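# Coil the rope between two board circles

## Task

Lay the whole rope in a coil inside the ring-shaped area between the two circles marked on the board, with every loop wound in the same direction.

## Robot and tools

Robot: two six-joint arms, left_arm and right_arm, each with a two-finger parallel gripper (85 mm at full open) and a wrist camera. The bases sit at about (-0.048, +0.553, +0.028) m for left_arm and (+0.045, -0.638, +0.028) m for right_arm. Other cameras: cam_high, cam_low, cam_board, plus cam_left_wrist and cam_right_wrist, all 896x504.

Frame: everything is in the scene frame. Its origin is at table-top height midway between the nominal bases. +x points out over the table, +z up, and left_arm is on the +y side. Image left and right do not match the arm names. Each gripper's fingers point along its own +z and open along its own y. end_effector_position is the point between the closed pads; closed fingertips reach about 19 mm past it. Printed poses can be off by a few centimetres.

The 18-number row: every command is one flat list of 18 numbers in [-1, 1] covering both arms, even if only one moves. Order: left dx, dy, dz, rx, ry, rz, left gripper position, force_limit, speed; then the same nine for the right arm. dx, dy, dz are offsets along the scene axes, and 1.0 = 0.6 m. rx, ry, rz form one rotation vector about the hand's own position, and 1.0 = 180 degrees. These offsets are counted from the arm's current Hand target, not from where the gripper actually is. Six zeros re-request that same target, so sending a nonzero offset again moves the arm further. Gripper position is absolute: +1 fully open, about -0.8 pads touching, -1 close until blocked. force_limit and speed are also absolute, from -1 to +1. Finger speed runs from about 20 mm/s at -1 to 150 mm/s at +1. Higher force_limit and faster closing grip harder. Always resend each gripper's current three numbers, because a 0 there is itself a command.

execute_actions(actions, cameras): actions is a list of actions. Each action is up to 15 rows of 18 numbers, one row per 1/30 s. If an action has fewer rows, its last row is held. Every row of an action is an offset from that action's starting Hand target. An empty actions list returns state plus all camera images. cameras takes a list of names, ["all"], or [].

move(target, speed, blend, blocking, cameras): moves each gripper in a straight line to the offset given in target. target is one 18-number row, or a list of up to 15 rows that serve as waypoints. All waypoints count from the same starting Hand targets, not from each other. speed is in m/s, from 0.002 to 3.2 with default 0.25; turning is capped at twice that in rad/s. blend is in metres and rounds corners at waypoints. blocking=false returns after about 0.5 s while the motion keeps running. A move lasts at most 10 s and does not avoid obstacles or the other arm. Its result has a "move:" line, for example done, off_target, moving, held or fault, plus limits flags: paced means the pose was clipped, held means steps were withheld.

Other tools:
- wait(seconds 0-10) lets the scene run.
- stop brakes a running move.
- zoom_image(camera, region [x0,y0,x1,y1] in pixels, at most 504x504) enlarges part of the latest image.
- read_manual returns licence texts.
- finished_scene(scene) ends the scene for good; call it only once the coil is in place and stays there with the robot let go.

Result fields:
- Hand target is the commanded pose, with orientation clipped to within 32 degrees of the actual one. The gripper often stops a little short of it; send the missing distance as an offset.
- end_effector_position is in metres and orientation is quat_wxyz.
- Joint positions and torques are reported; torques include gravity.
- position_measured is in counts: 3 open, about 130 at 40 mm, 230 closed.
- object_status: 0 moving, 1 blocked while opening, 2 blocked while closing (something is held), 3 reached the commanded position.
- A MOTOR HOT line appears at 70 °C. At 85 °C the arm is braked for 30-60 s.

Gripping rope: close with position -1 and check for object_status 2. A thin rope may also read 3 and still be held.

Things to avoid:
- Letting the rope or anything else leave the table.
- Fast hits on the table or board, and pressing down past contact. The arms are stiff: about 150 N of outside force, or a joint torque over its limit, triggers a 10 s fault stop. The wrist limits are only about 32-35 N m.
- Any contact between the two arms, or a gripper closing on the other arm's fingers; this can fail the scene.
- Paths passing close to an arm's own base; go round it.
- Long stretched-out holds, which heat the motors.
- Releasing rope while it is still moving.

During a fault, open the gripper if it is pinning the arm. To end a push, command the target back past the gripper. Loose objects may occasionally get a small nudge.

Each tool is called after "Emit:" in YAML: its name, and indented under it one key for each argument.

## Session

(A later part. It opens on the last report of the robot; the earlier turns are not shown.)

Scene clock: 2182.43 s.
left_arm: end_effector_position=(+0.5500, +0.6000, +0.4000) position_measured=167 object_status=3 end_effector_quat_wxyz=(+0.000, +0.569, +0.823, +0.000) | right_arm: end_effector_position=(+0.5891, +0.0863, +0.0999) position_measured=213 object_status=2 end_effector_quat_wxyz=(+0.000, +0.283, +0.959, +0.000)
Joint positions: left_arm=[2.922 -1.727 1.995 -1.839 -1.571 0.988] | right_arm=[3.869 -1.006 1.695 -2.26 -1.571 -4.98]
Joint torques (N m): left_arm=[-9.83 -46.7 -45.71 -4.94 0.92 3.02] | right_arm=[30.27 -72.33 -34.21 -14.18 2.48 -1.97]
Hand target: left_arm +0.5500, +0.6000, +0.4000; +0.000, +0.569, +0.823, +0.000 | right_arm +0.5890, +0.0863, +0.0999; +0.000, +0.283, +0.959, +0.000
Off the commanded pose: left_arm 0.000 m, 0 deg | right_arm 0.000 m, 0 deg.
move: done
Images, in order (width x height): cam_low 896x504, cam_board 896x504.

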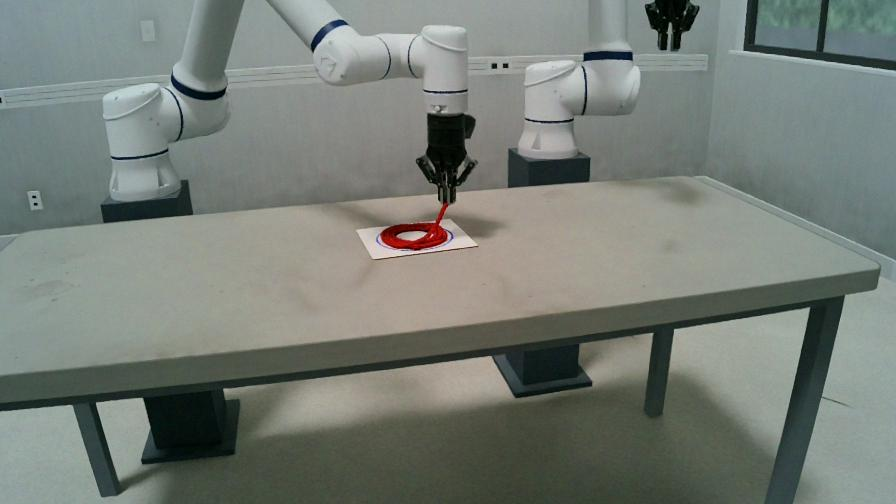

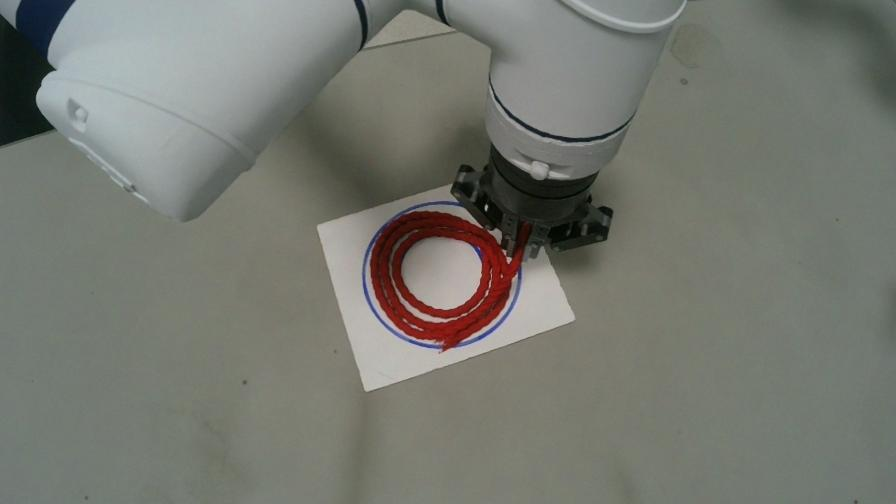

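Emit:
move:
  target:
    - [0,0,0,0,0,0,-0.3,-1,0,-0.0557,0.0105,-0.0367,0,0,0.0722,-1,-1,-1]
    - [0,0,0,0,0,0,-0.3,-1,0,-0.0962,0.004,-0.07,0,0,0.1389,-1,-1,-1]
  speed: 0.05
  blend: 0.005
  cameras: ["cam_board", "cam_low"]

Emit:
zoom_image:
  camera: "cam_board"
  region: [340, 170, 550, 380]

Emit:
zoom_image:
  camera: "cam_low"
  region: [350, 170, 490, 270]

Scene clock: 2189.80 s.
left_arm: end_effector_position=(+0.5500, +0.6000, +0.4000) position_measured=167 object_status=3 end_effector_quat_wxyz=(+0.000, +0.569, +0.823, +0.000) | right_arm: end_effector_position=(+0.5313, +0.0887, +0.0579) position_measured=213 object_status=2 end_effector_quat_wxyz=(+0.000, +0.069, +0.998, +0.000)
Joint positions: left_arm=[2.922 -1.727 1.995 -1.839 -1.571 0.988] | right_arm=[3.916 -0.999 1.781 -2.354 -1.571 -5.369]
Joint torques (N m): left_arm=[-10.41 -41.99 -45.73 -5.15 1.03 3.04] | right_arm=[30.16 -70.71 -30.89 -13.86 2.43 -2.09]
Hand target: left_arm +0.5500, +0.6000, +0.4000; +0.000, +0.569, +0.823, +0.000 | right_arm +0.5313, +0.0887, +0.0579; +0.000, +0.069, +0.998, +0.000
Off the commanded pose: left_arm 0.000 m, 0 deg | right_arm 0.000 m, 0 deg.
move: done
Images, in order (width x height): cam_low 896x504, cam_board 896x504.

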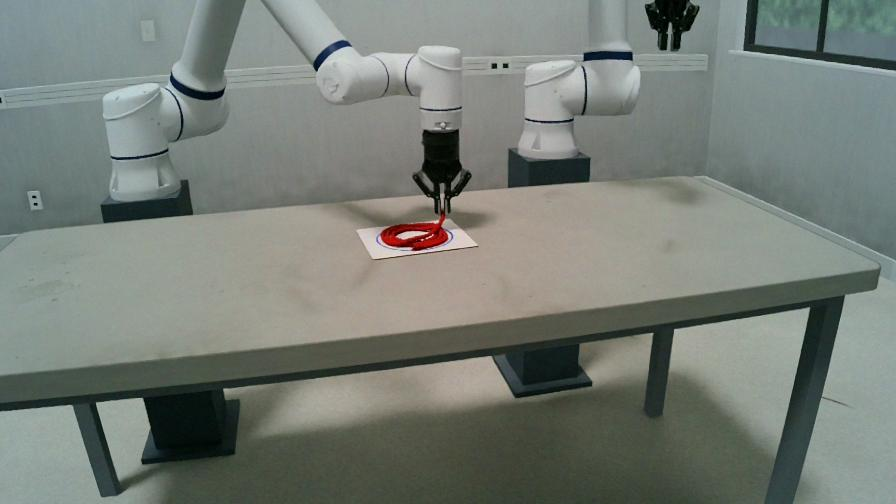

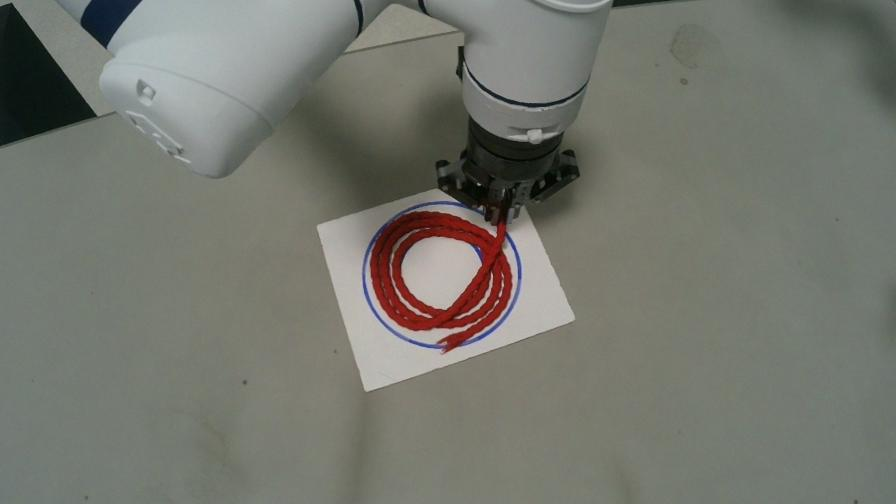

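Scaled by 2.400 from the camera's 896x504 image, which has a finer 1280x720 frame.

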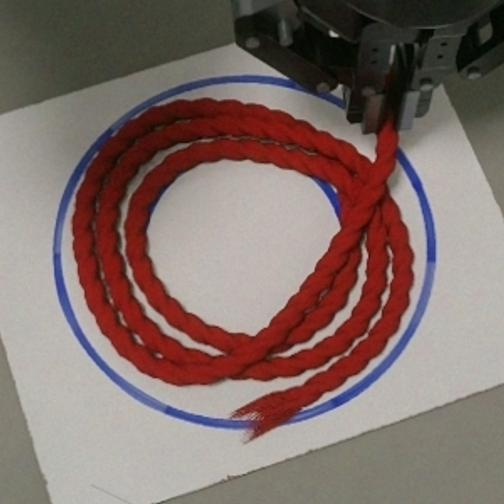

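Scaled by 3.600 from the camera's 896x504 image, which has a finer 1280x720 frame.

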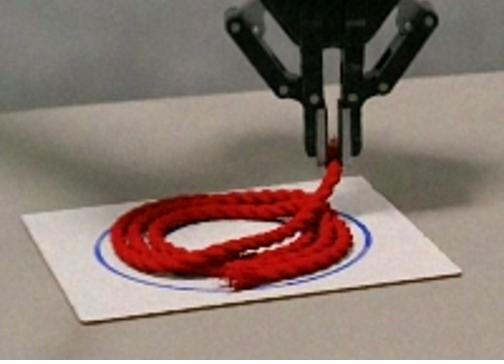

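Emit:
move:
  target:
    - [0,0,0,0,0,0,-0.3,-1,0,0.05,0.02,0.08,0,0,-0.07,-1,-1,-1]
    - [0,0,0,0,0,0,-0.3,-1,0,0.1067,0.0117,0.06,0,0,-0.1389,-1,-1,-1]
  speed: 0.05
  cameras: ["cam_board"]

Emit:
zoom_image:
  camera: "cam_board"
  region: [340, 170, 550, 380]

Scene clock: 2198.97 s.
left_arm: end_effector_position=(+0.5500, +0.6000, +0.4000) position_measured=167 object_status=3 end_effector_quat_wxyz=(+0.000, +0.569, +0.823, +0.000) | right_arm: end_effector_position=(+0.5953, +0.0958, +0.0939) position_measured=213 object_status=2 end_effector_quat_wxyz=(+0.000, +0.283, +0.959, +0.000)
Joint positions: left_arm=[2.922 -1.727 1.995 -1.839 -1.571 0.988] | right_arm=[3.872 -0.985 1.672 -2.258 -1.571 -4.977]
Joint torques (N m): left_arm=[-10.81 -43.06 -45.47 -4.86 1.46 3.04] | right_arm=[-16.35 -74.29 -50.38 -14.03 0.15 1.72]
Hand target: left_arm +0.5500, +0.6000, +0.4000; +0.000, +0.569, +0.823, +0.000 | right_arm +0.5953, +0.0958, +0.0939; +0.000, +0.283, +0.959, +0.000
Off the commanded pose: left_arm 0.000 m, 0 deg | right_arm 0.000 m, 0 deg.
move: done
Images, in order (width x height): cam_board 896x504.

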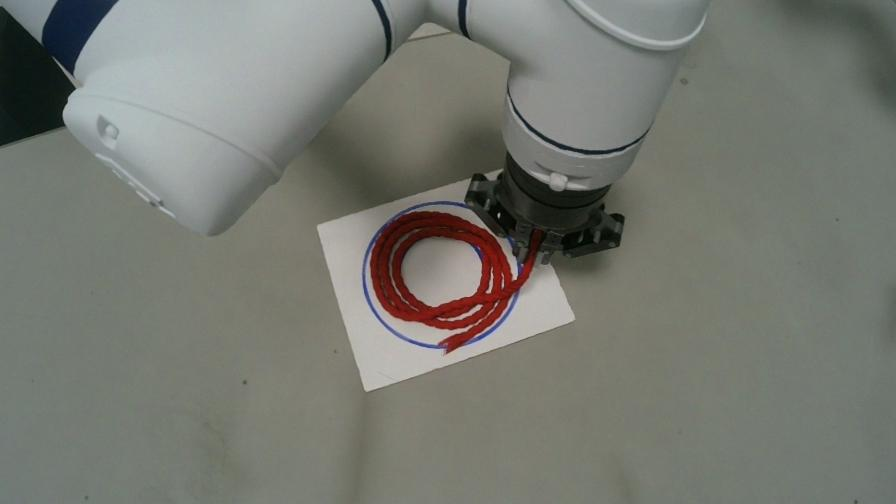

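Scaled by 2.400 from the camera's 896x504 image, which has a finer 1280x720 frame.

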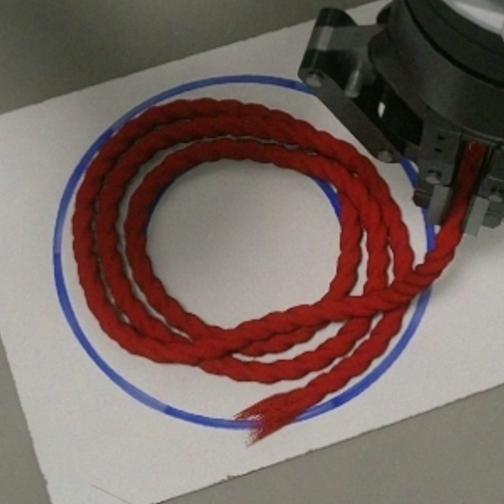

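Emit:
move:
  target:
    - [0,0,0,0,0,0,-0.3,-1,0,0.061,-0.0817,0.0768,0,0,-0.1222,-1,-1,-1]
    - [0,0,0,0,0,0,-0.3,-1,0,0.0288,-0.0455,0.0468,0,0,-0.0611,-1,-1,-1]
    - [0,0,0,0,0,0,-0.3,-1,0,-0.0058,-0.0108,0.0068,0,0,0,-1,-1,-1]
  speed: 0.05
  blend: [0, 0.004, 0]
  cameras: ["cam_board"]

Emit:
zoom_image:
  camera: "cam_board"
  region: [340, 170, 550, 380]

Scene clock: 2210.67 s.
left_arm: end_effector_position=(+0.5500, +0.6000, +0.4000) position_measured=167 object_status=3 end_effector_quat_wxyz=(+0.000, +0.569, +0.823, +0.000) | right_arm: end_effector_position=(+0.5919, +0.0893, +0.0980) position_measured=213 object_status=2 end_effector_quat_wxyz=(+0.000, +0.283, +0.959, +0.000)
Joint positions: left_arm=[2.922 -1.727 1.995 -1.839 -1.571 0.988] | right_arm=[3.869 -0.999 1.687 -2.259 -1.571 -4.979]
Joint torques (N m): left_arm=[-10.07 -40.95 -44.51 -5.19 1.22 2.97] | right_arm=[30.5 -72.98 -33.81 -13.88 2.35 -1.97]
Hand target: left_arm +0.5500, +0.6000, +0.4000; +0.000, +0.569, +0.823, +0.000 | right_arm +0.5919, +0.0893, +0.0980; +0.000, +0.283, +0.959, +0.000
Off the commanded pose: left_arm 0.000 m, 0 deg | right_arm 0.000 m, 0 deg.
move: done
Images, in order (width x height): cam_board 896x504.

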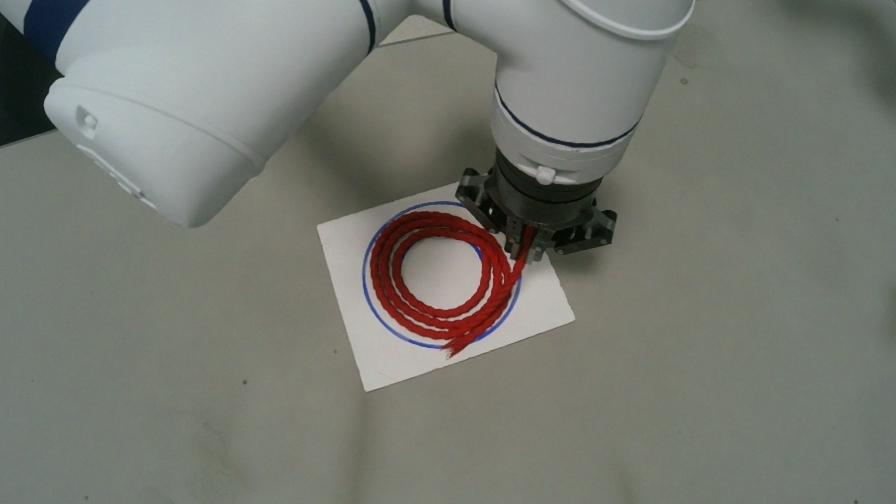

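Scaled by 2.400 from the camera's 896x504 image, which has a finer 1280x720 frame.

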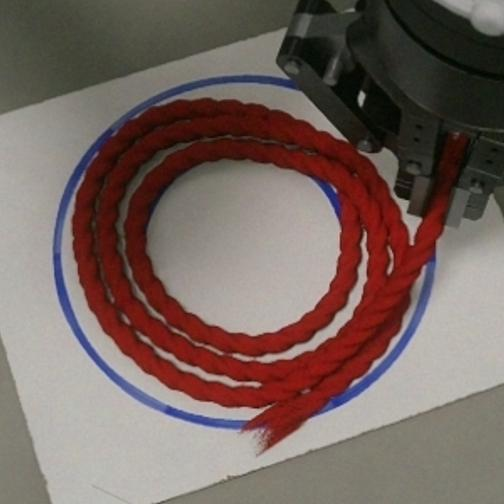

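Emit:
move:
  target:
    - [0,0,0,0,0,0,-0.3,-1,0,-0.0667,0.0153,-0.025,0,0,0.1,-1,-1,-1]
    - [0,0,0,0,0,0,-0.3,-1,0,-0.0937,0.009,-0.0533,0,0,0.1833,-1,-1,-1]
  speed: 0.05
  blend: 0.004
  cameras: ["cam_board"]

Emit:
zoom_image:
  camera: "cam_board"
  region: [340, 170, 550, 380]

Scene clock: 2226.47 s.
left_arm: end_effector_position=(+0.5500, +0.6000, +0.4000) position_measured=167 object_status=3 end_effector_quat_wxyz=(+0.000, +0.569, +0.823, +0.000) | right_arm: end_effector_position=(+0.5357, +0.0947, +0.0660) position_measured=213 object_status=2 end_effector_quat_wxyz=(+0.000, -0.001, +1.000, +0.000)
Joint positions: left_arm=[2.922 -1.727 1.995 -1.839 -1.571 0.988] | right_arm=[3.918 -0.999 1.763 -2.335 -1.571 -5.507]
Joint torques (N m): left_arm=[-10.68 -43.4 -45.89 -5 1.28 3.01] | right_arm=[31.66 -70.05 -31.75 -13.9 2.44 -2.04]
Hand target: left_arm +0.5500, +0.6000, +0.4000; +0.000, +0.569, +0.823, +0.000 | right_arm +0.5356, +0.0947, +0.0660; +0.000, -0.001, +1.000, +0.000
Off the commanded pose: left_arm 0.000 m, 0 deg | right_arm 0.000 m, 0 deg.
move: done
Images, in order (width x height): cam_board 896x504.

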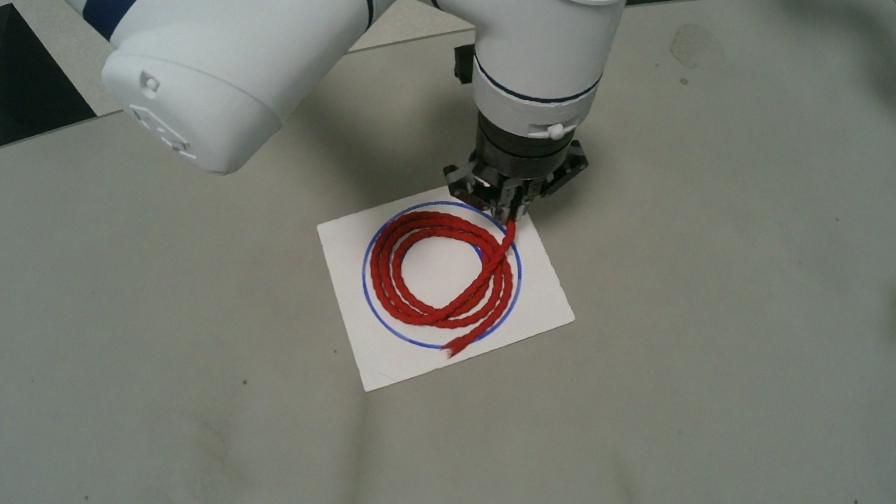

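Scaled by 2.400 from the camera's 896x504 image, which has a finer 1280x720 frame.

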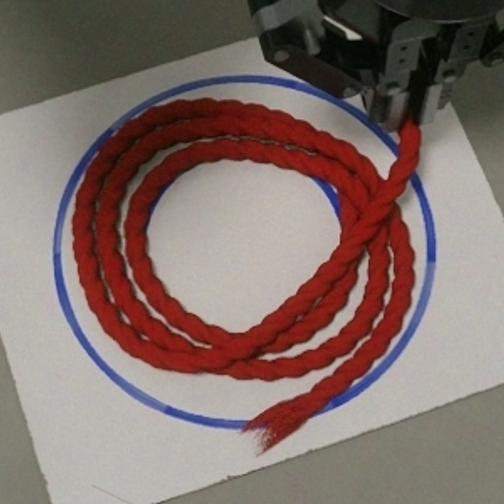

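Emit:
move:
  target:
    - [0,0,0,0,0,0,-0.3,-1,0,0.1072,0.0088,0.1067,0,0,-0.1667,-1,-1,-1]
    - [0,0,0,0,0,0,-0.3,-1,0,0.1567,-0.1118,0.1817,0,0,-0.3611,-1,-1,-1]
    - [0,0,0,0,0,0,-0.3,-1,0,0.1388,-0.168,0.215,0,0,-0.4333,-1,-1,-1]
    - [0,0,0,0,0,0,-0.3,-1,0,0.1658,-0.142,0.165,0,0,-0.4,-1,-1,-1]
  speed: [0.1,0.12,0.08,0.05]
  blend: [0.01,0.01,0,0]
  cameras: ["cam_board"]

Emit:
zoom_image:
  camera: "cam_board"
  region: [340, 170, 550, 380]

Scene clock: 2242.80 s.
left_arm: end_effector_position=(+0.5500, +0.6000, +0.4000) position_measured=167 object_status=3 end_effector_quat_wxyz=(+0.000, +0.569, +0.823, +0.000) | right_arm: end_effector_position=(+0.6351, +0.0094, +0.1651) position_measured=213 object_status=2 end_effector_quat_wxyz=(+0.000, +0.587, +0.810, +0.000)
Joint positions: left_arm=[2.922 -1.727 1.995 -1.839 -1.571 0.988] | right_arm=[3.767 -1.111 1.726 -2.186 -1.571 -4.401]
Joint torques (N m): left_arm=[-9.38 -42.51 -45.84 -5.07 0.88 2.76] | right_arm=[31 -65.07 -52.06 -14.05 0.99 -2.07]
Hand target: left_arm +0.5500, +0.6000, +0.4000; +0.000, +0.569, +0.823, +0.000 | right_arm +0.6351, +0.0095, +0.1650; +0.000, +0.587, +0.810, +0.000
Off the commanded pose: left_arm 0.000 m, 0 deg | right_arm 0.000 m, 0 deg.
move: done
Images, in order (width x height): cam_board 896x504.

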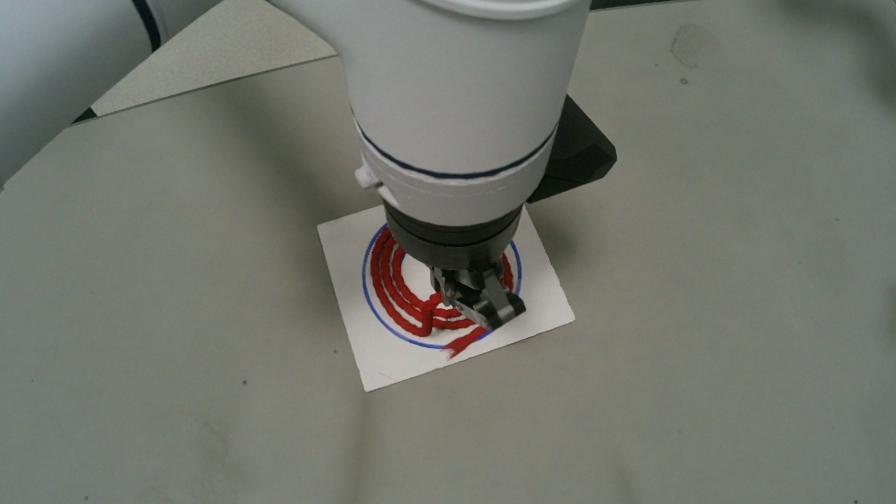

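Scaled by 2.400 from the camera's 896x504 image, which has a finer 1280x720 frame.

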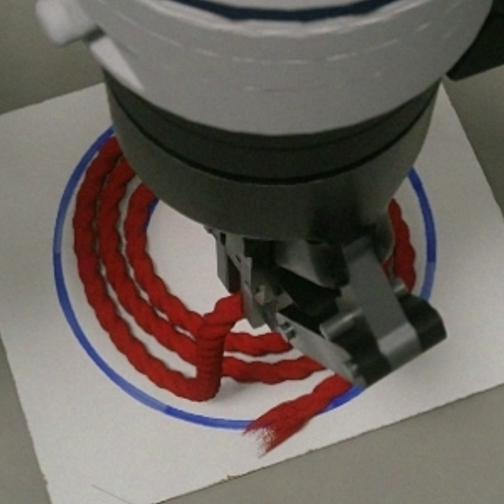

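Emit:
move:
  target:
    - [0,0,0,0,0,0,-0.3,-1,0,0.0413,-0.0325,-0.0583,0,0,-0.25,-1,-1,-1]
    - [0,0,0,0,0,0,-0.3,-1,0,0.1163,-0.0658,-0.1417,0,0,-0.5,-1,-1,-1]
    - [0,0,0,0,0,0,-0.3,-1,0,0.188,-0.0992,-0.2217,0,0,-0.7,-1,-1,-1]
    - [0,0,0,0,0,0,-0.3,-1,0,0.188,-0.0992,-0.2317,0,0,-0.7,-1,-1,-1]
  speed: [0.15,0.15,0.12,0.05]
  blend: [0.01,0.01,0,0]

Emit:
move:
  target:
    - [0,0,0,0,0,0,-0.3,-1,0,0,0,0,0,0,0,-0.45,-1,-1]
    - [0,0,0,0,0,0,-0.3,-1,0,0,0,0.08,0,0,0,-0.45,-1,-1]
    - [0,0,0,0,0,0,-0.3,-1,0,-0.1,0.3,0.2,0,0,-0.3,-1,-1,0]
  speed: [0.05,0.06,0.3]
  cameras: ["cam_board"]

Emit:
zoom_image:
  camera: "cam_board"
  region: [340, 170, 550, 400]

Scene clock: 2256.83 s.
left_arm: end_effector_position=(+0.5500, +0.6000, +0.4000) position_measured=167 object_status=3 end_effector_quat_wxyz=(+0.000, +0.569, +0.823, +0.000) | right_arm: end_effector_position=(+0.7479, -0.0500, +0.0261) position_measured=213 object_status=2 end_effector_quat_wxyz=(+0.000, +0.988, -0.155, +0.000)
Joint positions: left_arm=[2.922 -1.727 1.995 -1.839 -1.571 0.988] | right_arm=[3.641 -0.911 1.696 -2.355 -1.571 -2.328]
Joint torques (N m): left_arm=[-9.82 -43.25 -45.53 -4.73 0.89 2.98] | right_arm=[-17.19 -75.68 -30.16 -14.24 0.09 1.58]
Hand target: left_arm +0.5500, +0.6000, +0.4000; +0.000, +0.569, +0.823, +0.000 | right_arm +0.7479, -0.0500, +0.0260; +0.000, +0.988, -0.155, +0.000
Off the commanded pose: left_arm 0.000 m, 0 deg | right_arm 0.000 m, 0 deg.
move: done

Scene clock: 2261.40 s.
left_arm: end_effector_position=(+0.5500, +0.6000, +0.4000) position_measured=167 object_status=3 end_effector_quat_wxyz=(+0.000, +0.569, +0.823, +0.000) | right_arm: end_effector_position=(+0.6879, +0.1300, +0.1460) position_measured=232 object_status=3 end_effector_quat_wxyz=(+0.000, +0.810, -0.587, +0.000)
Joint positions: left_arm=[2.922 -1.727 1.995 -1.839 -1.571 0.988] | right_arm=[3.835 -0.919 1.444 -2.096 -1.57 -1.192]
Joint torques (N m): left_arm=[-8.55 -41.42 -45.73 -4.57 1.38 3.05] | right_arm=[31.27 -84.42 -54.45 -0.24 0.02 1.64]
Hand target: left_arm +0.5500, +0.6000, +0.4000; +0.000, +0.569, +0.823, +0.000 | right_arm +0.6879, +0.1300, +0.1460; +0.000, +0.810, -0.587, +0.000
Off the commanded pose: left_arm 0.000 m, 0 deg | right_arm 0.000 m, 0 deg.
move: done
Images, in order (width x height): cam_board 896x504.

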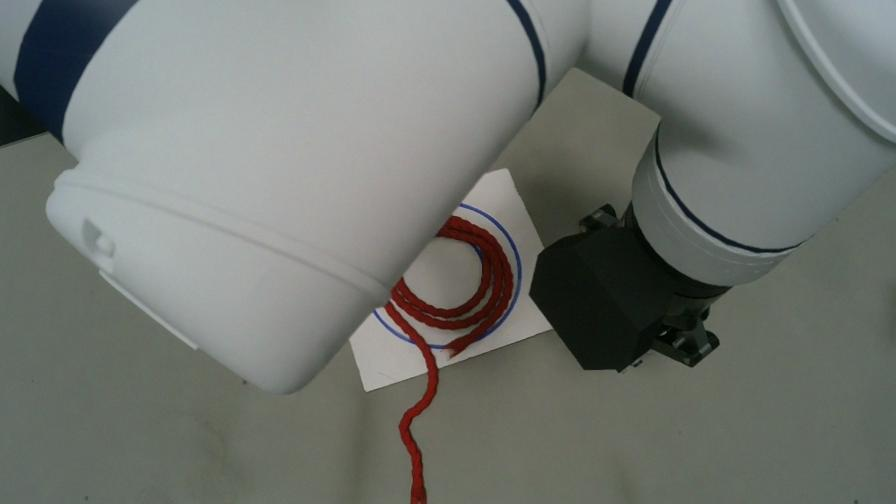

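Scaled by 2.191 from the camera's 896x504 image, which has a finer 1280x720 frame.

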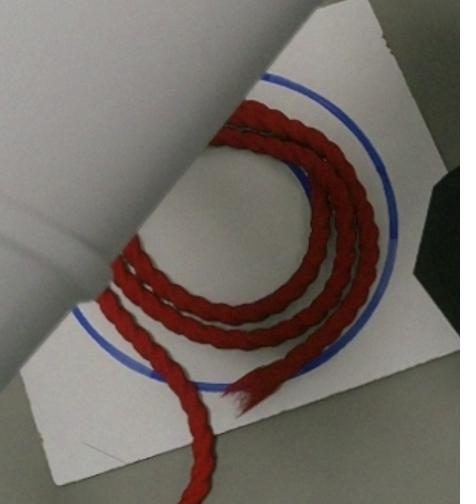

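Emit:
move:
  target:
    - [0,0,0,0,0,0,-0.3,-1,0,-0.0392,-0.1657,-0.11,0,0,-0.5444,-1,-1,0]
    - [0,0,0,0,0,0,-0.3,-1,0,-0.0392,-0.1657,-0.195,0,0,-0.5444,-1,-1,0]
    - [0,0,0,0,0,0,-0.3,-1,0,-0.0772,-0.1697,-0.195,0,0,-0.5444,-1,-1,0]
    - [0,0,0,0,0,0,-0.3,-1,0,-0.069,-0.1688,-0.195,0,0,-0.5444,-1,-1,0]
    - [0,0,0,0,0,0,-0.3,-1,0,-0.069,-0.1688,-0.11,0,0,-0.5444,-1,-1,0]
  speed: [0.4,0.12,0.05,0.05,0.12]

Emit:
move:
  target:
    - [0,0,0,0,0,0,-0.3,-1,0,-0.1063,-0.0085,0.2833,0,0,0.0111,-1,-1,0]
  speed: 0.3
  cameras: ["cam_right_wrist"]

Emit:
zoom_image:
  camera: "cam_right_wrist"
  region: [330, 20, 610, 300]

Scene clock: 2270.60 s.
left_arm: end_effector_position=(+0.5500, +0.6000, +0.4000) position_measured=167 object_status=3 end_effector_quat_wxyz=(+0.000, +0.569, +0.823, +0.000) | right_arm: end_effector_position=(+0.6465, +0.0287, +0.0798) position_measured=232 object_status=3 end_effector_quat_wxyz=(+0.000, -0.088, +0.996, +0.000)
Joint positions: left_arm=[2.922 -1.727 1.995 -1.839 -1.571 0.988] | right_arm=[3.777 -0.995 1.722 -2.298 -1.571 0.461]
Joint torques (N m): left_arm=[-10.07 -42.05 -45.85 -5.26 1.15 3.35] | right_arm=[-15.77 -109.02 -49.12 -0.14 0.34 -1.42]
Hand target: left_arm +0.5500, +0.6000, +0.4000; +0.000, +0.569, +0.823, +0.000 | right_arm +0.6465, +0.0287, +0.0800; +0.000, -0.088, +0.996, +0.000
Off the commanded pose: left_arm 0.000 m, 0 deg | right_arm 0.000 m, 0 deg.
move: done

Scene clock: 2271.80 s.
left_arm: end_effector_position=(+0.5500, +0.6000, +0.4000) position_measured=167 object_status=3 end_effector_quat_wxyz=(+0.000, +0.569, +0.823, +0.000) | right_arm: end_effector_position=(+0.5828, +0.0236, +0.2498) position_measured=232 object_status=3 end_effector_quat_wxyz=(+0.000, -0.106, +0.994, +0.000)
Joint positions: left_arm=[2.922 -1.727 1.995 -1.839 -1.571 0.988] | right_arm=[3.818 -1.218 1.712 -2.065 -1.571 0.467]
Joint torques (N m): left_arm=[-10.49 -40.28 -45.37 -5.01 1.37 3.19] | right_arm=[30.54 -99.19 -55.36 -0.26 1.79 1.66]
Hand target: left_arm +0.5500, +0.6000, +0.4000; +0.000, +0.569, +0.823, +0.000 | right_arm +0.5827, +0.0236, +0.2500; +0.000, -0.106, +0.994, +0.000
Off the commanded pose: left_arm 0.000 m, 0 deg | right_arm 0.000 m, 0 deg.
move: done
Images, in order (width x height): cam_right_wrist 896x504.

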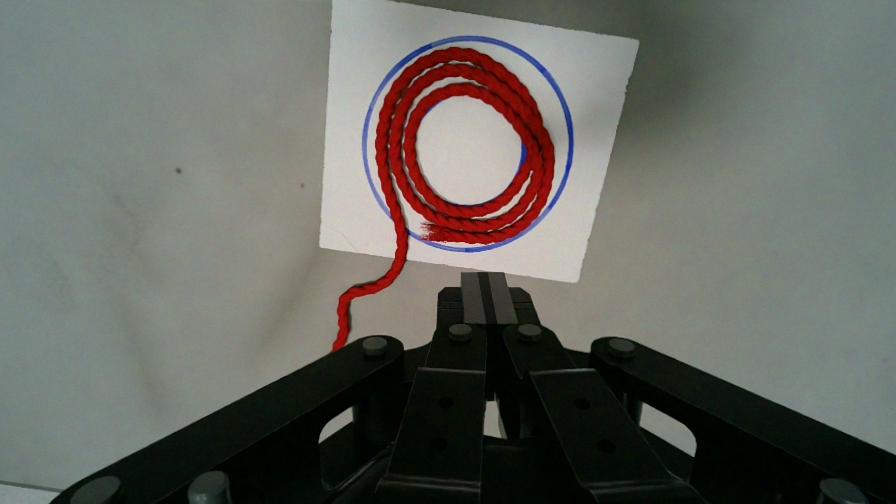

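Scaled by 1.800 from the camera's 896x504 image, which has a finer 1280x720 frame.

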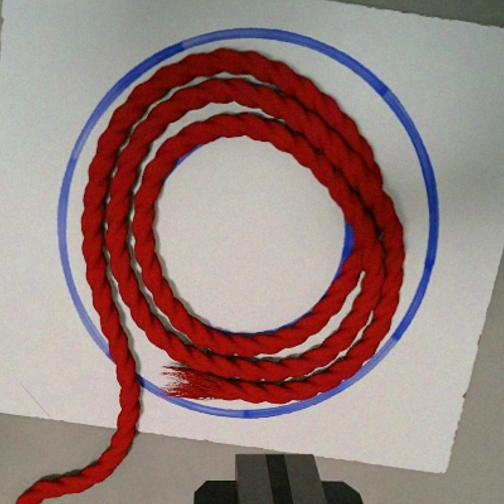

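Emit:
move:
  target:
    - [0,0,0,0,0,0,-0.3,-1,0,0.2753,-0.1227,-0.3333,0,0,-0.1778,-0.3,-1,0]
    - [0,0,0,0,0,0,-0.3,-1,0,0.2753,-0.1227,-0.3742,0,0,-0.1778,-0.3,-1,0]
    - [0,0,0,0,0,0,-0.3,-1,0,0.2753,-0.1227,-0.3742,0,0,-0.1778,-1,-1,-1]
  speed: [0.3,0.06,0.05]
  cameras: ["cam_right_wrist"]

Scene clock: 2280.57 s.
left_arm: end_effector_position=(+0.5500, +0.6000, +0.4000) position_measured=167 object_status=3 end_effector_quat_wxyz=(+0.000, +0.569, +0.823, +0.000) | right_arm: end_effector_position=(+0.7479, -0.0500, +0.0254) position_measured=212 object_status=0 end_effector_quat_wxyz=(+0.000, +0.173, +0.985, +0.000)
Joint positions: left_arm=[2.922 -1.727 1.995 -1.839 -1.571 0.988] | right_arm=[3.641 -0.911 1.697 -2.357 -1.571 0.849]
Joint torques (N m): left_arm=[-9.14 -42.56 -46.51 -4.88 0.86 2.99] | right_arm=[-9.95 -77 -30.87 -13.13 0.38 1.52]
Hand target: left_arm +0.5500, +0.6000, +0.4000; +0.000, +0.569, +0.823, +0.000 | right_arm +0.7479, -0.0500, +0.0254; +0.000, +0.173, +0.985, +0.000
Off the commanded pose: left_arm 0.000 m, 0 deg | right_arm 0.000 m, 0 deg.
move: done
Images, in order (width x height): cam_right_wrist 896x504.

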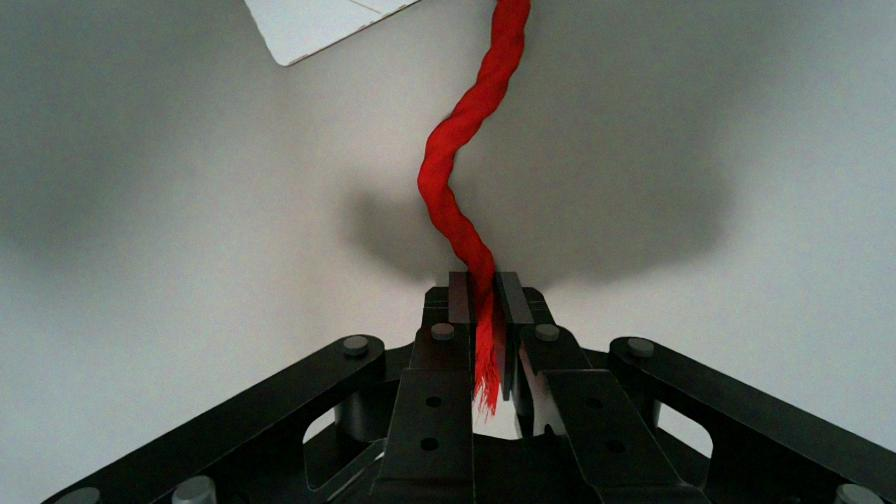

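Emit:
move:
  target:
    - [0,0,0,0,0,0,-0.3,-1,0,0.0033,0.15,0.0127,0,0,0.25,-1,-1,-1]
    - [0,0,0,0,0,0,-0.3,-1,0,-0.08,0.275,0.0127,0,0,0.4444,-1,-1,-1]
    - [0,0,0,0,0,0,-0.3,-1,0,-0.155,0.3333,0.0085,0,0,0.5833,-1,-1,-1]
  speed: 0.08
  blend: 0.01
  cameras: ["cam_board"]

Emit:
zoom_image:
  camera: "cam_board"
  region: [340, 170, 560, 390]

Scene clock: 2293.80 s.
left_arm: end_effector_position=(+0.5500, +0.6000, +0.4000) position_measured=167 object_status=3 end_effector_quat_wxyz=(+0.000, +0.569, +0.823, +0.000) | right_arm: end_effector_position=(+0.6794, +0.1309, +0.0319) position_measured=212 object_status=2 end_effector_quat_wxyz=(+0.000, -0.584, +0.812, +0.000)
Joint positions: left_arm=[2.922 -1.727 1.995 -1.839 -1.571 0.988] | right_arm=[3.841 -0.819 1.503 -2.255 -1.57 -0.546]
Joint torques (N m): left_arm=[-11.03 -43.65 -45.65 -4.82 1.07 3.1] | right_arm=[31.22 -125.07 -34.09 -13.93 2.48 -1.98]
Hand target: left_arm +0.5500, +0.6000, +0.4000; +0.000, +0.569, +0.823, +0.000 | right_arm +0.6794, +0.1309, +0.0319; +0.000, -0.584, +0.812, +0.000 (not the last commanded pose)
Off the commanded pose: left_arm 0.000 m, 0 deg | right_arm 0.031 m, 14 deg.
move: off_target (right_arm; path cut at 10 s); path passed 2 of 3 targets
Images, in order (width x height): cam_board 896x504.

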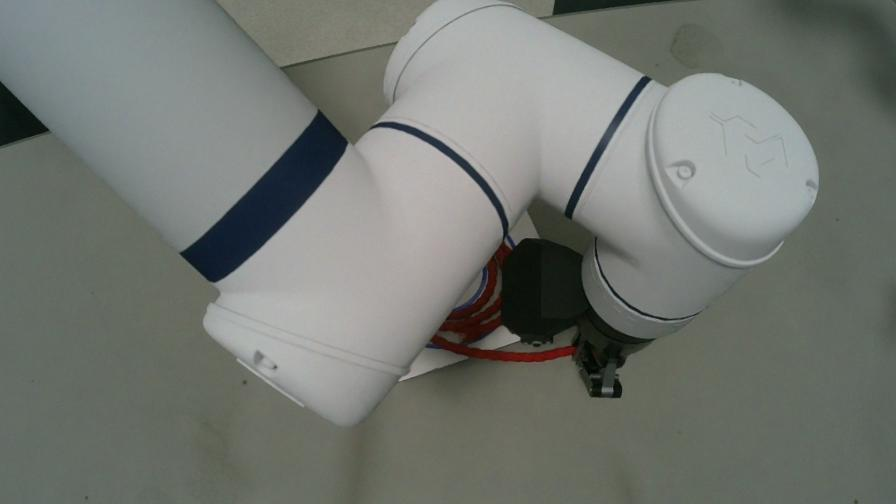

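Scaled by 2.291 from the camera's 896x504 image, which has a finer 1280x720 frame.

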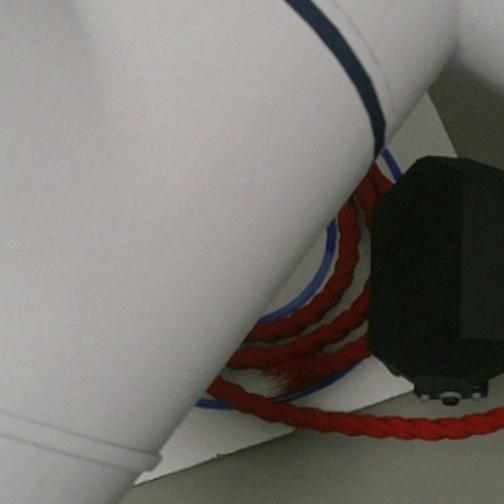

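Emit:
move:
  target:
    - [0,0,0,0,0,0,-0.3,-1,0,-0.0682,0.0207,-0.0015,0,0,0.1028,-1,-1,-1]
    - [0,0,0,0,0,0,-0.3,-1,0,-0.131,0.01,-0.0015,0,0,0.2139,-1,-1,-1]
    - [0,0,0,0,0,0,-0.3,-1,0,-0.1728,-0.0137,-0.0015,0,0,0.325,-1,-1,-1]
  speed: 0.08
  blend: 0.004
  cameras: ["cam_board"]

Emit:
zoom_image:
  camera: "cam_board"
  region: [340, 170, 560, 390]

Scene clock: 2304.50 s.
left_arm: end_effector_position=(+0.5500, +0.6000, +0.4000) position_measured=167 object_status=3 end_effector_quat_wxyz=(+0.000, +0.569, +0.823, +0.000) | right_arm: end_effector_position=(+0.5758, +0.1227, +0.0310) position_measured=212 object_status=2 end_effector_quat_wxyz=(+0.000, +0.906, -0.423, +0.000)
Joint positions: left_arm=[2.922 -1.727 1.995 -1.839 -1.571 0.988] | right_arm=[3.908 -0.904 1.669 -2.336 -1.57 -1.5]
Joint torques (N m): left_arm=[-10.66 -43.65 -44.97 -4.71 1.03 3.53] | right_arm=[31.89 -115.92 -31.39 -14.16 2.63 -1.65]
Hand target: left_arm +0.5500, +0.6000, +0.4000; +0.000, +0.569, +0.823, +0.000 | right_arm +0.5757, +0.1227, +0.0310; +0.000, +0.906, -0.423, +0.000
Off the commanded pose: left_arm 0.000 m, 0 deg | right_arm 0.000 m, 0 deg.
move: done
Images, in order (width x height): cam_board 896x504.

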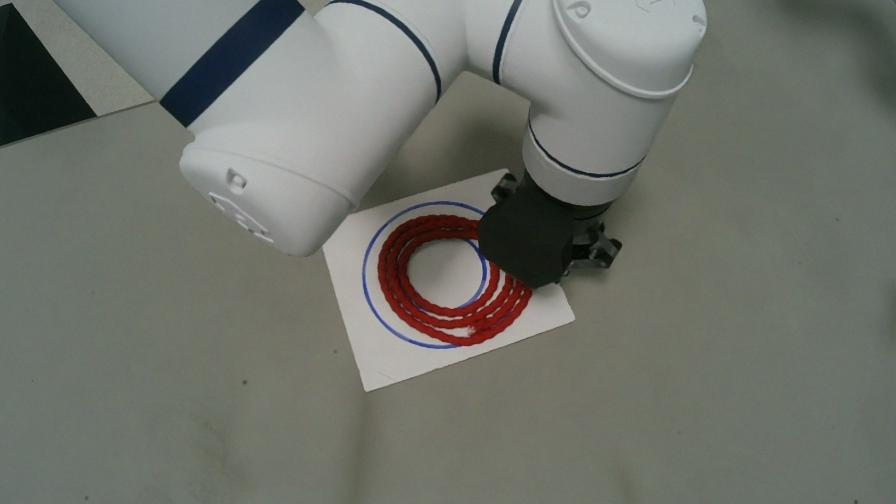

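Scaled by 2.291 from the camera's 896x504 image, which has a finer 1280x720 frame.

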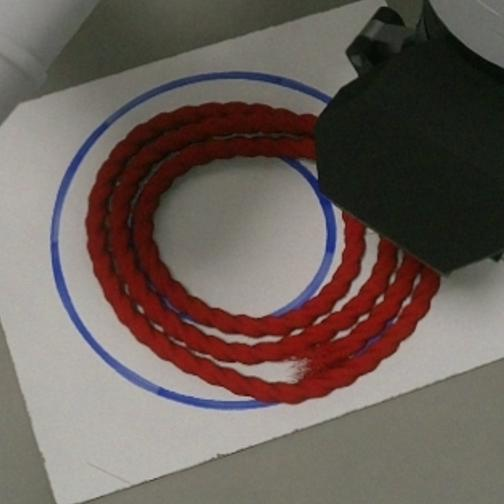

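Emit:
move:
  target:
    - [0,0,0,0,0,0,-0.3,-1,0,-0.021,-0.0145,0.004,0,0,0.1222,-1,-1,-1]
    - [0,0,0,0,0,0,-0.3,-1,0,-0.0345,-0.0312,0.0083,0,0,0.2667,-1,-1,-1]
  speed: 0.08
  blend: 0.003
  cameras: ["cam_right_wrist"]

Scene clock: 2313.17 s.
left_arm: end_effector_position=(+0.5500, +0.6000, +0.4000) position_measured=167 object_status=3 end_effector_quat_wxyz=(+0.000, +0.569, +0.823, +0.000) | right_arm: end_effector_position=(+0.5551, +0.1040, +0.0360) position_measured=212 object_status=2 end_effector_quat_wxyz=(+0.000, +1.000, -0.017, +0.000)
Joint positions: left_arm=[2.922 -1.727 1.995 -1.839 -1.571 0.988] | right_arm=[3.909 -0.942 1.73 -2.358 -1.571 -2.337]
Joint torques (N m): left_arm=[-7.6 -44.05 -46.55 -4.98 1.21 2.98] | right_arm=[-16.9 -112.53 -30.83 -14.13 2.41 -2.23]
Hand target: left_arm +0.5500, +0.6000, +0.4000; +0.000, +0.569, +0.823, +0.000 | right_arm +0.5550, +0.1040, +0.0360; +0.000, +1.000, -0.017, +0.000
Off the commanded pose: left_arm 0.000 m, 0 deg | right_arm 0.000 m, 0 deg.
move: done
Images, in order (width x height): cam_right_wrist 896x504.

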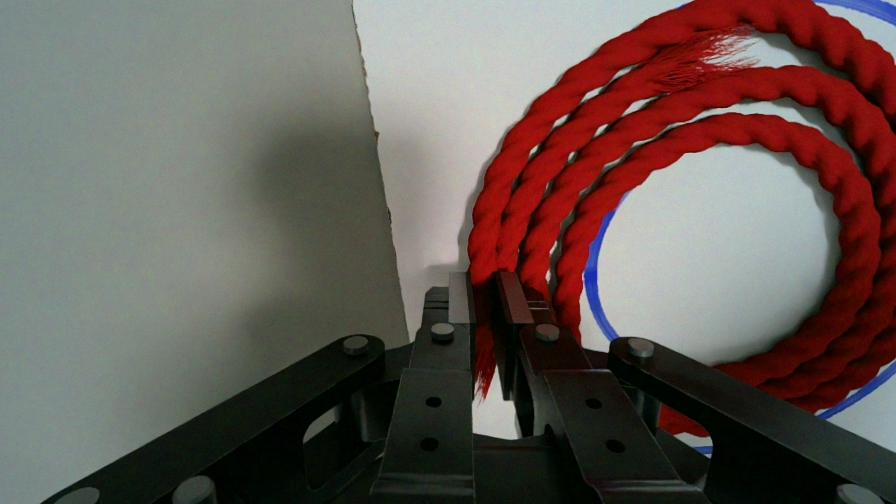

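Emit:
move:
  target:
    - [0,0,0,0,0,0,-0.3,-1,0,0,0,0,0,0,0,-0.49,-1,-1]
    - [0,0,0,0,0,0,-0.3,-1,0,0,0,0.07,0,0,0,-0.49,-1,-1]
    - [0,0,0,0,0,0,-0.3,-1,0,0.0462,-0.134,0.3567,0,0,0.0667,-1,-1,0]
  speed: [0.05,0.04,0.25]
  cameras: ["cam_right_wrist", "cam_board"]

Emit:
zoom_image:
  camera: "cam_board"
  region: [340, 170, 550, 380]

Scene clock: 2318.47 s.
left_arm: end_effector_position=(+0.5500, +0.6000, +0.4000) position_measured=167 object_status=3 end_effector_quat_wxyz=(+0.000, +0.569, +0.823, +0.000) | right_arm: end_effector_position=(+0.5828, +0.0236, +0.2500) position_measured=232 object_status=3 end_effector_quat_wxyz=(+0.000, +0.996, +0.087, +0.000)
Joint positions: left_arm=[2.922 -1.727 1.995 -1.839 -1.571 0.988] | right_arm=[3.818 -1.217 1.711 -2.064 -1.571 -2.638]
Joint torques (N m): left_arm=[-11.21 -43.82 -45.12 -4.94 1.05 3.42] | right_arm=[-17.02 -97.01 -56.07 -0.33 2.46 -1.85]
Hand target: left_arm +0.5500, +0.6000, +0.4000; +0.000, +0.569, +0.823, +0.000 | right_arm +0.5828, +0.0236, +0.2500; +0.000, +0.996, +0.087, +0.000
Off the commanded pose: left_arm 0.000 m, 0 deg | right_arm 0.000 m, 0 deg.
move: done
Images, in order (width x height): cam_board 896x504, cam_right_wrist 896x504.

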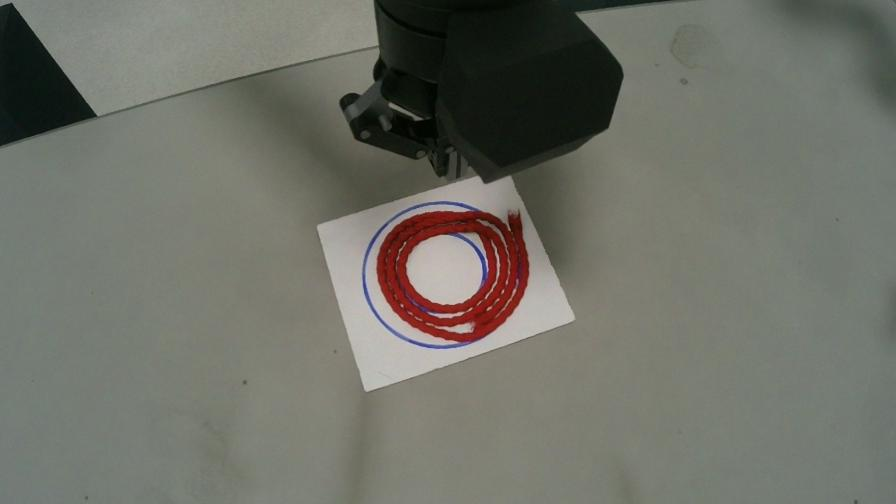

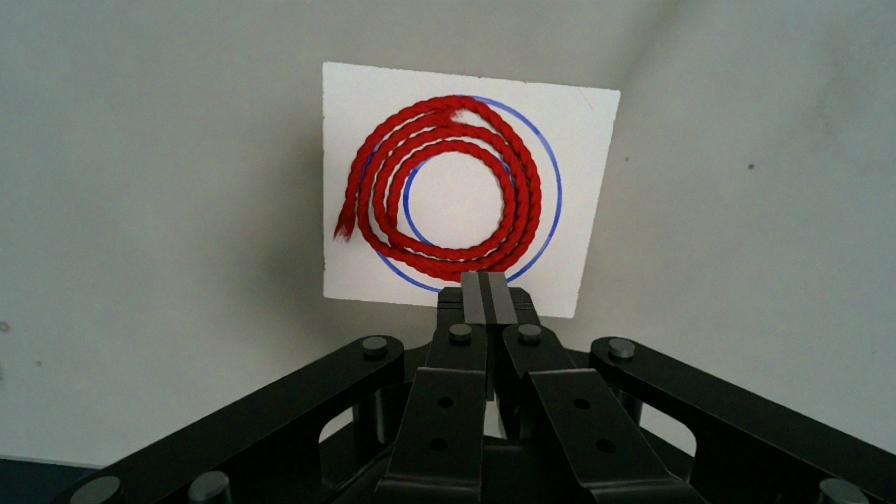

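Scaled by 2.400 from the camera's 896x504 image, which has a finer 1280x720 frame.

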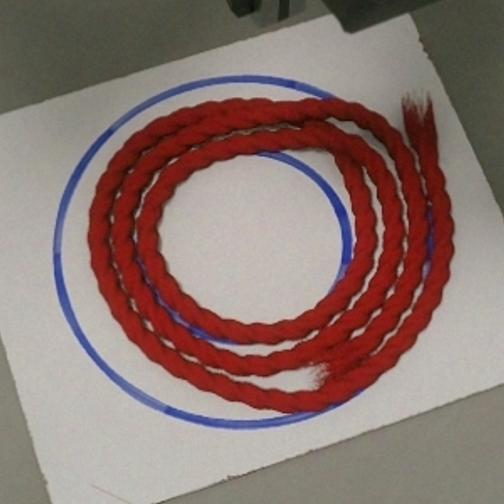

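Emit:
move:
  target:
    - [0,0,0,0,0,0,-0.3,-1,0,-0.0363,-0.0065,-0.2833,0,0,-0.3222,-1,-1,0]
    - [0,0,0,0,0,0,-0.3,-1,0,-0.0363,-0.0065,-0.3683,0,0,-0.3222,-1,-1,0]
    - [0,0,0,0,0,0,-0.3,-1,0,0.0005,-0.0473,-0.3683,0,0,-0.3222,-1,-1,0]
    - [0,0,0,0,0,0,-0.3,-1,0,-0.0363,-0.0065,-0.3683,0,0,-0.3222,-1,-1,0]
    - [0,0,0,0,0,0,-0.3,-1,0,-0.0363,-0.0065,-0.3683,0,0,-0.1111,-1,-1,0]
    - [0,0,0,0,0,0,-0.3,-1,0,0.017,-0.0158,-0.3683,0,0,-0.1111,-1,-1,0]
    - [0,0,0,0,0,0,-0.3,-1,0,-0.0363,-0.0065,-0.3683,0,0,-0.1111,-1,-1,0]
  speed: [0.35,0.12,0.06,0.1,0.4,0.06,0.1]

Emit:
move:
  target:
    - [0,0,0,0,0,0,-0.3,-1,0,0,0,0,0,0,-0.4444,-1,-1,0]
    - [0,0,0,0,0,0,-0.3,-1,0,0,-0.0542,0,0,0,-0.4444,-1,-1,0]
    - [0,0,0,0,0,0,-0.3,-1,0,0,0,0,0,0,-0.4444,-1,-1,0]
    - [0,0,0,0,0,0,-0.3,-1,0,0,0,0.06,0,0,-0.4444,-1,-1,0]
    - [0,0,0,0,0,0,-0.3,-1,0,0,0.21,0.13,0,0,-0.1,-1,-1,0]
  speed: [0.45,0.06,0.1,0.12,0.35]
  cameras: ["cam_board"]

Emit:
zoom_image:
  camera: "cam_board"
  region: [340, 170, 550, 380]

Scene clock: 2331.80 s.
left_arm: end_effector_position=(+0.5500, +0.6000, +0.4000) position_measured=167 object_status=3 end_effector_quat_wxyz=(+0.000, +0.569, +0.823, +0.000) | right_arm: end_effector_position=(+0.5612, +0.0196, +0.0290) position_measured=232 object_status=3 end_effector_quat_wxyz=(+0.000, +0.996, -0.087, +0.000)
Joint positions: left_arm=[2.922 -1.727 1.995 -1.839 -1.571 0.988] | right_arm=[3.831 -1.008 1.873 -2.435 -1.57 -2.276]
Joint torques (N m): left_arm=[-10.35 -44.53 -44.74 -5.23 0.86 3.46] | right_arm=[32.23 -102.71 -28.57 -14.22 1.09 1.92]
Hand target: left_arm +0.5500, +0.6000, +0.4000; +0.000, +0.569, +0.823, +0.000 | right_arm +0.5610, +0.0197, +0.0290; +0.000, +0.996, -0.087, +0.000
Off the commanded pose: left_arm 0.000 m, 0 deg | right_arm 0.000 m, 0 deg.
move: done

Scene clock: 2338.17 s.
left_arm: end_effector_position=(+0.5500, +0.6000, +0.4000) position_measured=167 object_status=3 end_effector_quat_wxyz=(+0.000, +0.569, +0.823, +0.000) | right_arm: end_effector_position=(+0.5610, +0.1456, +0.1070) position_measured=232 object_status=3 end_effector_quat_wxyz=(+0.000, +0.970, -0.242, +0.000)
Joint positions: left_arm=[2.922 -1.727 1.995 -1.839 -1.571 0.988] | right_arm=[3.937 -0.971 1.617 -2.217 -1.57 -1.855]
Joint torques (N m): left_arm=[-10.24 -41.58 -44.89 -5.07 0.63 3.48] | right_arm=[31.12 -77.3 -51.74 -0.3 2.31 -2.01]
Hand target: left_arm +0.5500, +0.6000, +0.4000; +0.000, +0.569, +0.823, +0.000 | right_arm +0.5610, +0.1457, +0.1070; +0.000, +0.970, -0.242, +0.000
Off the commanded pose: left_arm 0.000 m, 0 deg | right_arm 0.000 m, 0 deg.
move: done
Images, in order (width x height): cam_board 896x504.

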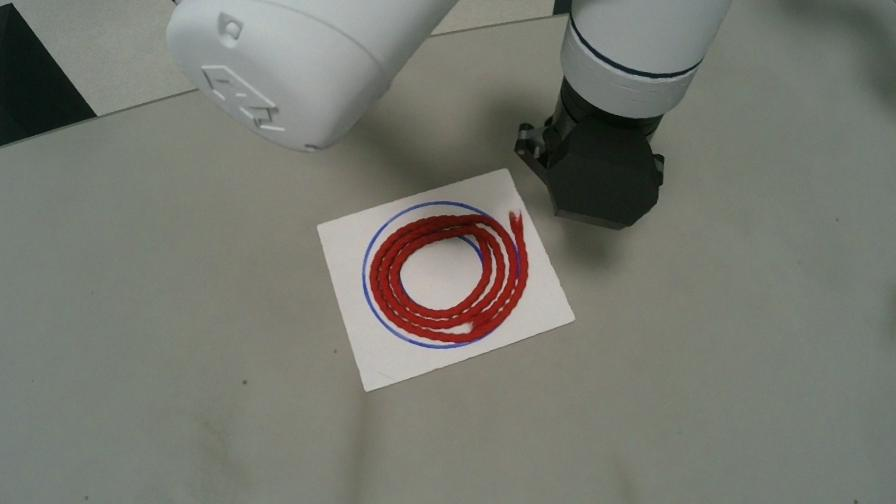

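Scaled by 2.400 from the camera's 896x504 image, which has a finer 1280x720 frame.

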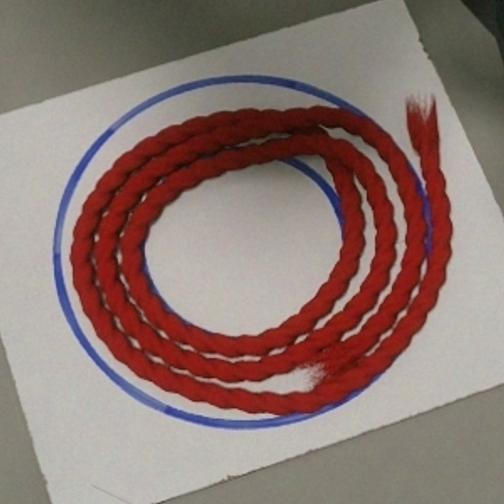

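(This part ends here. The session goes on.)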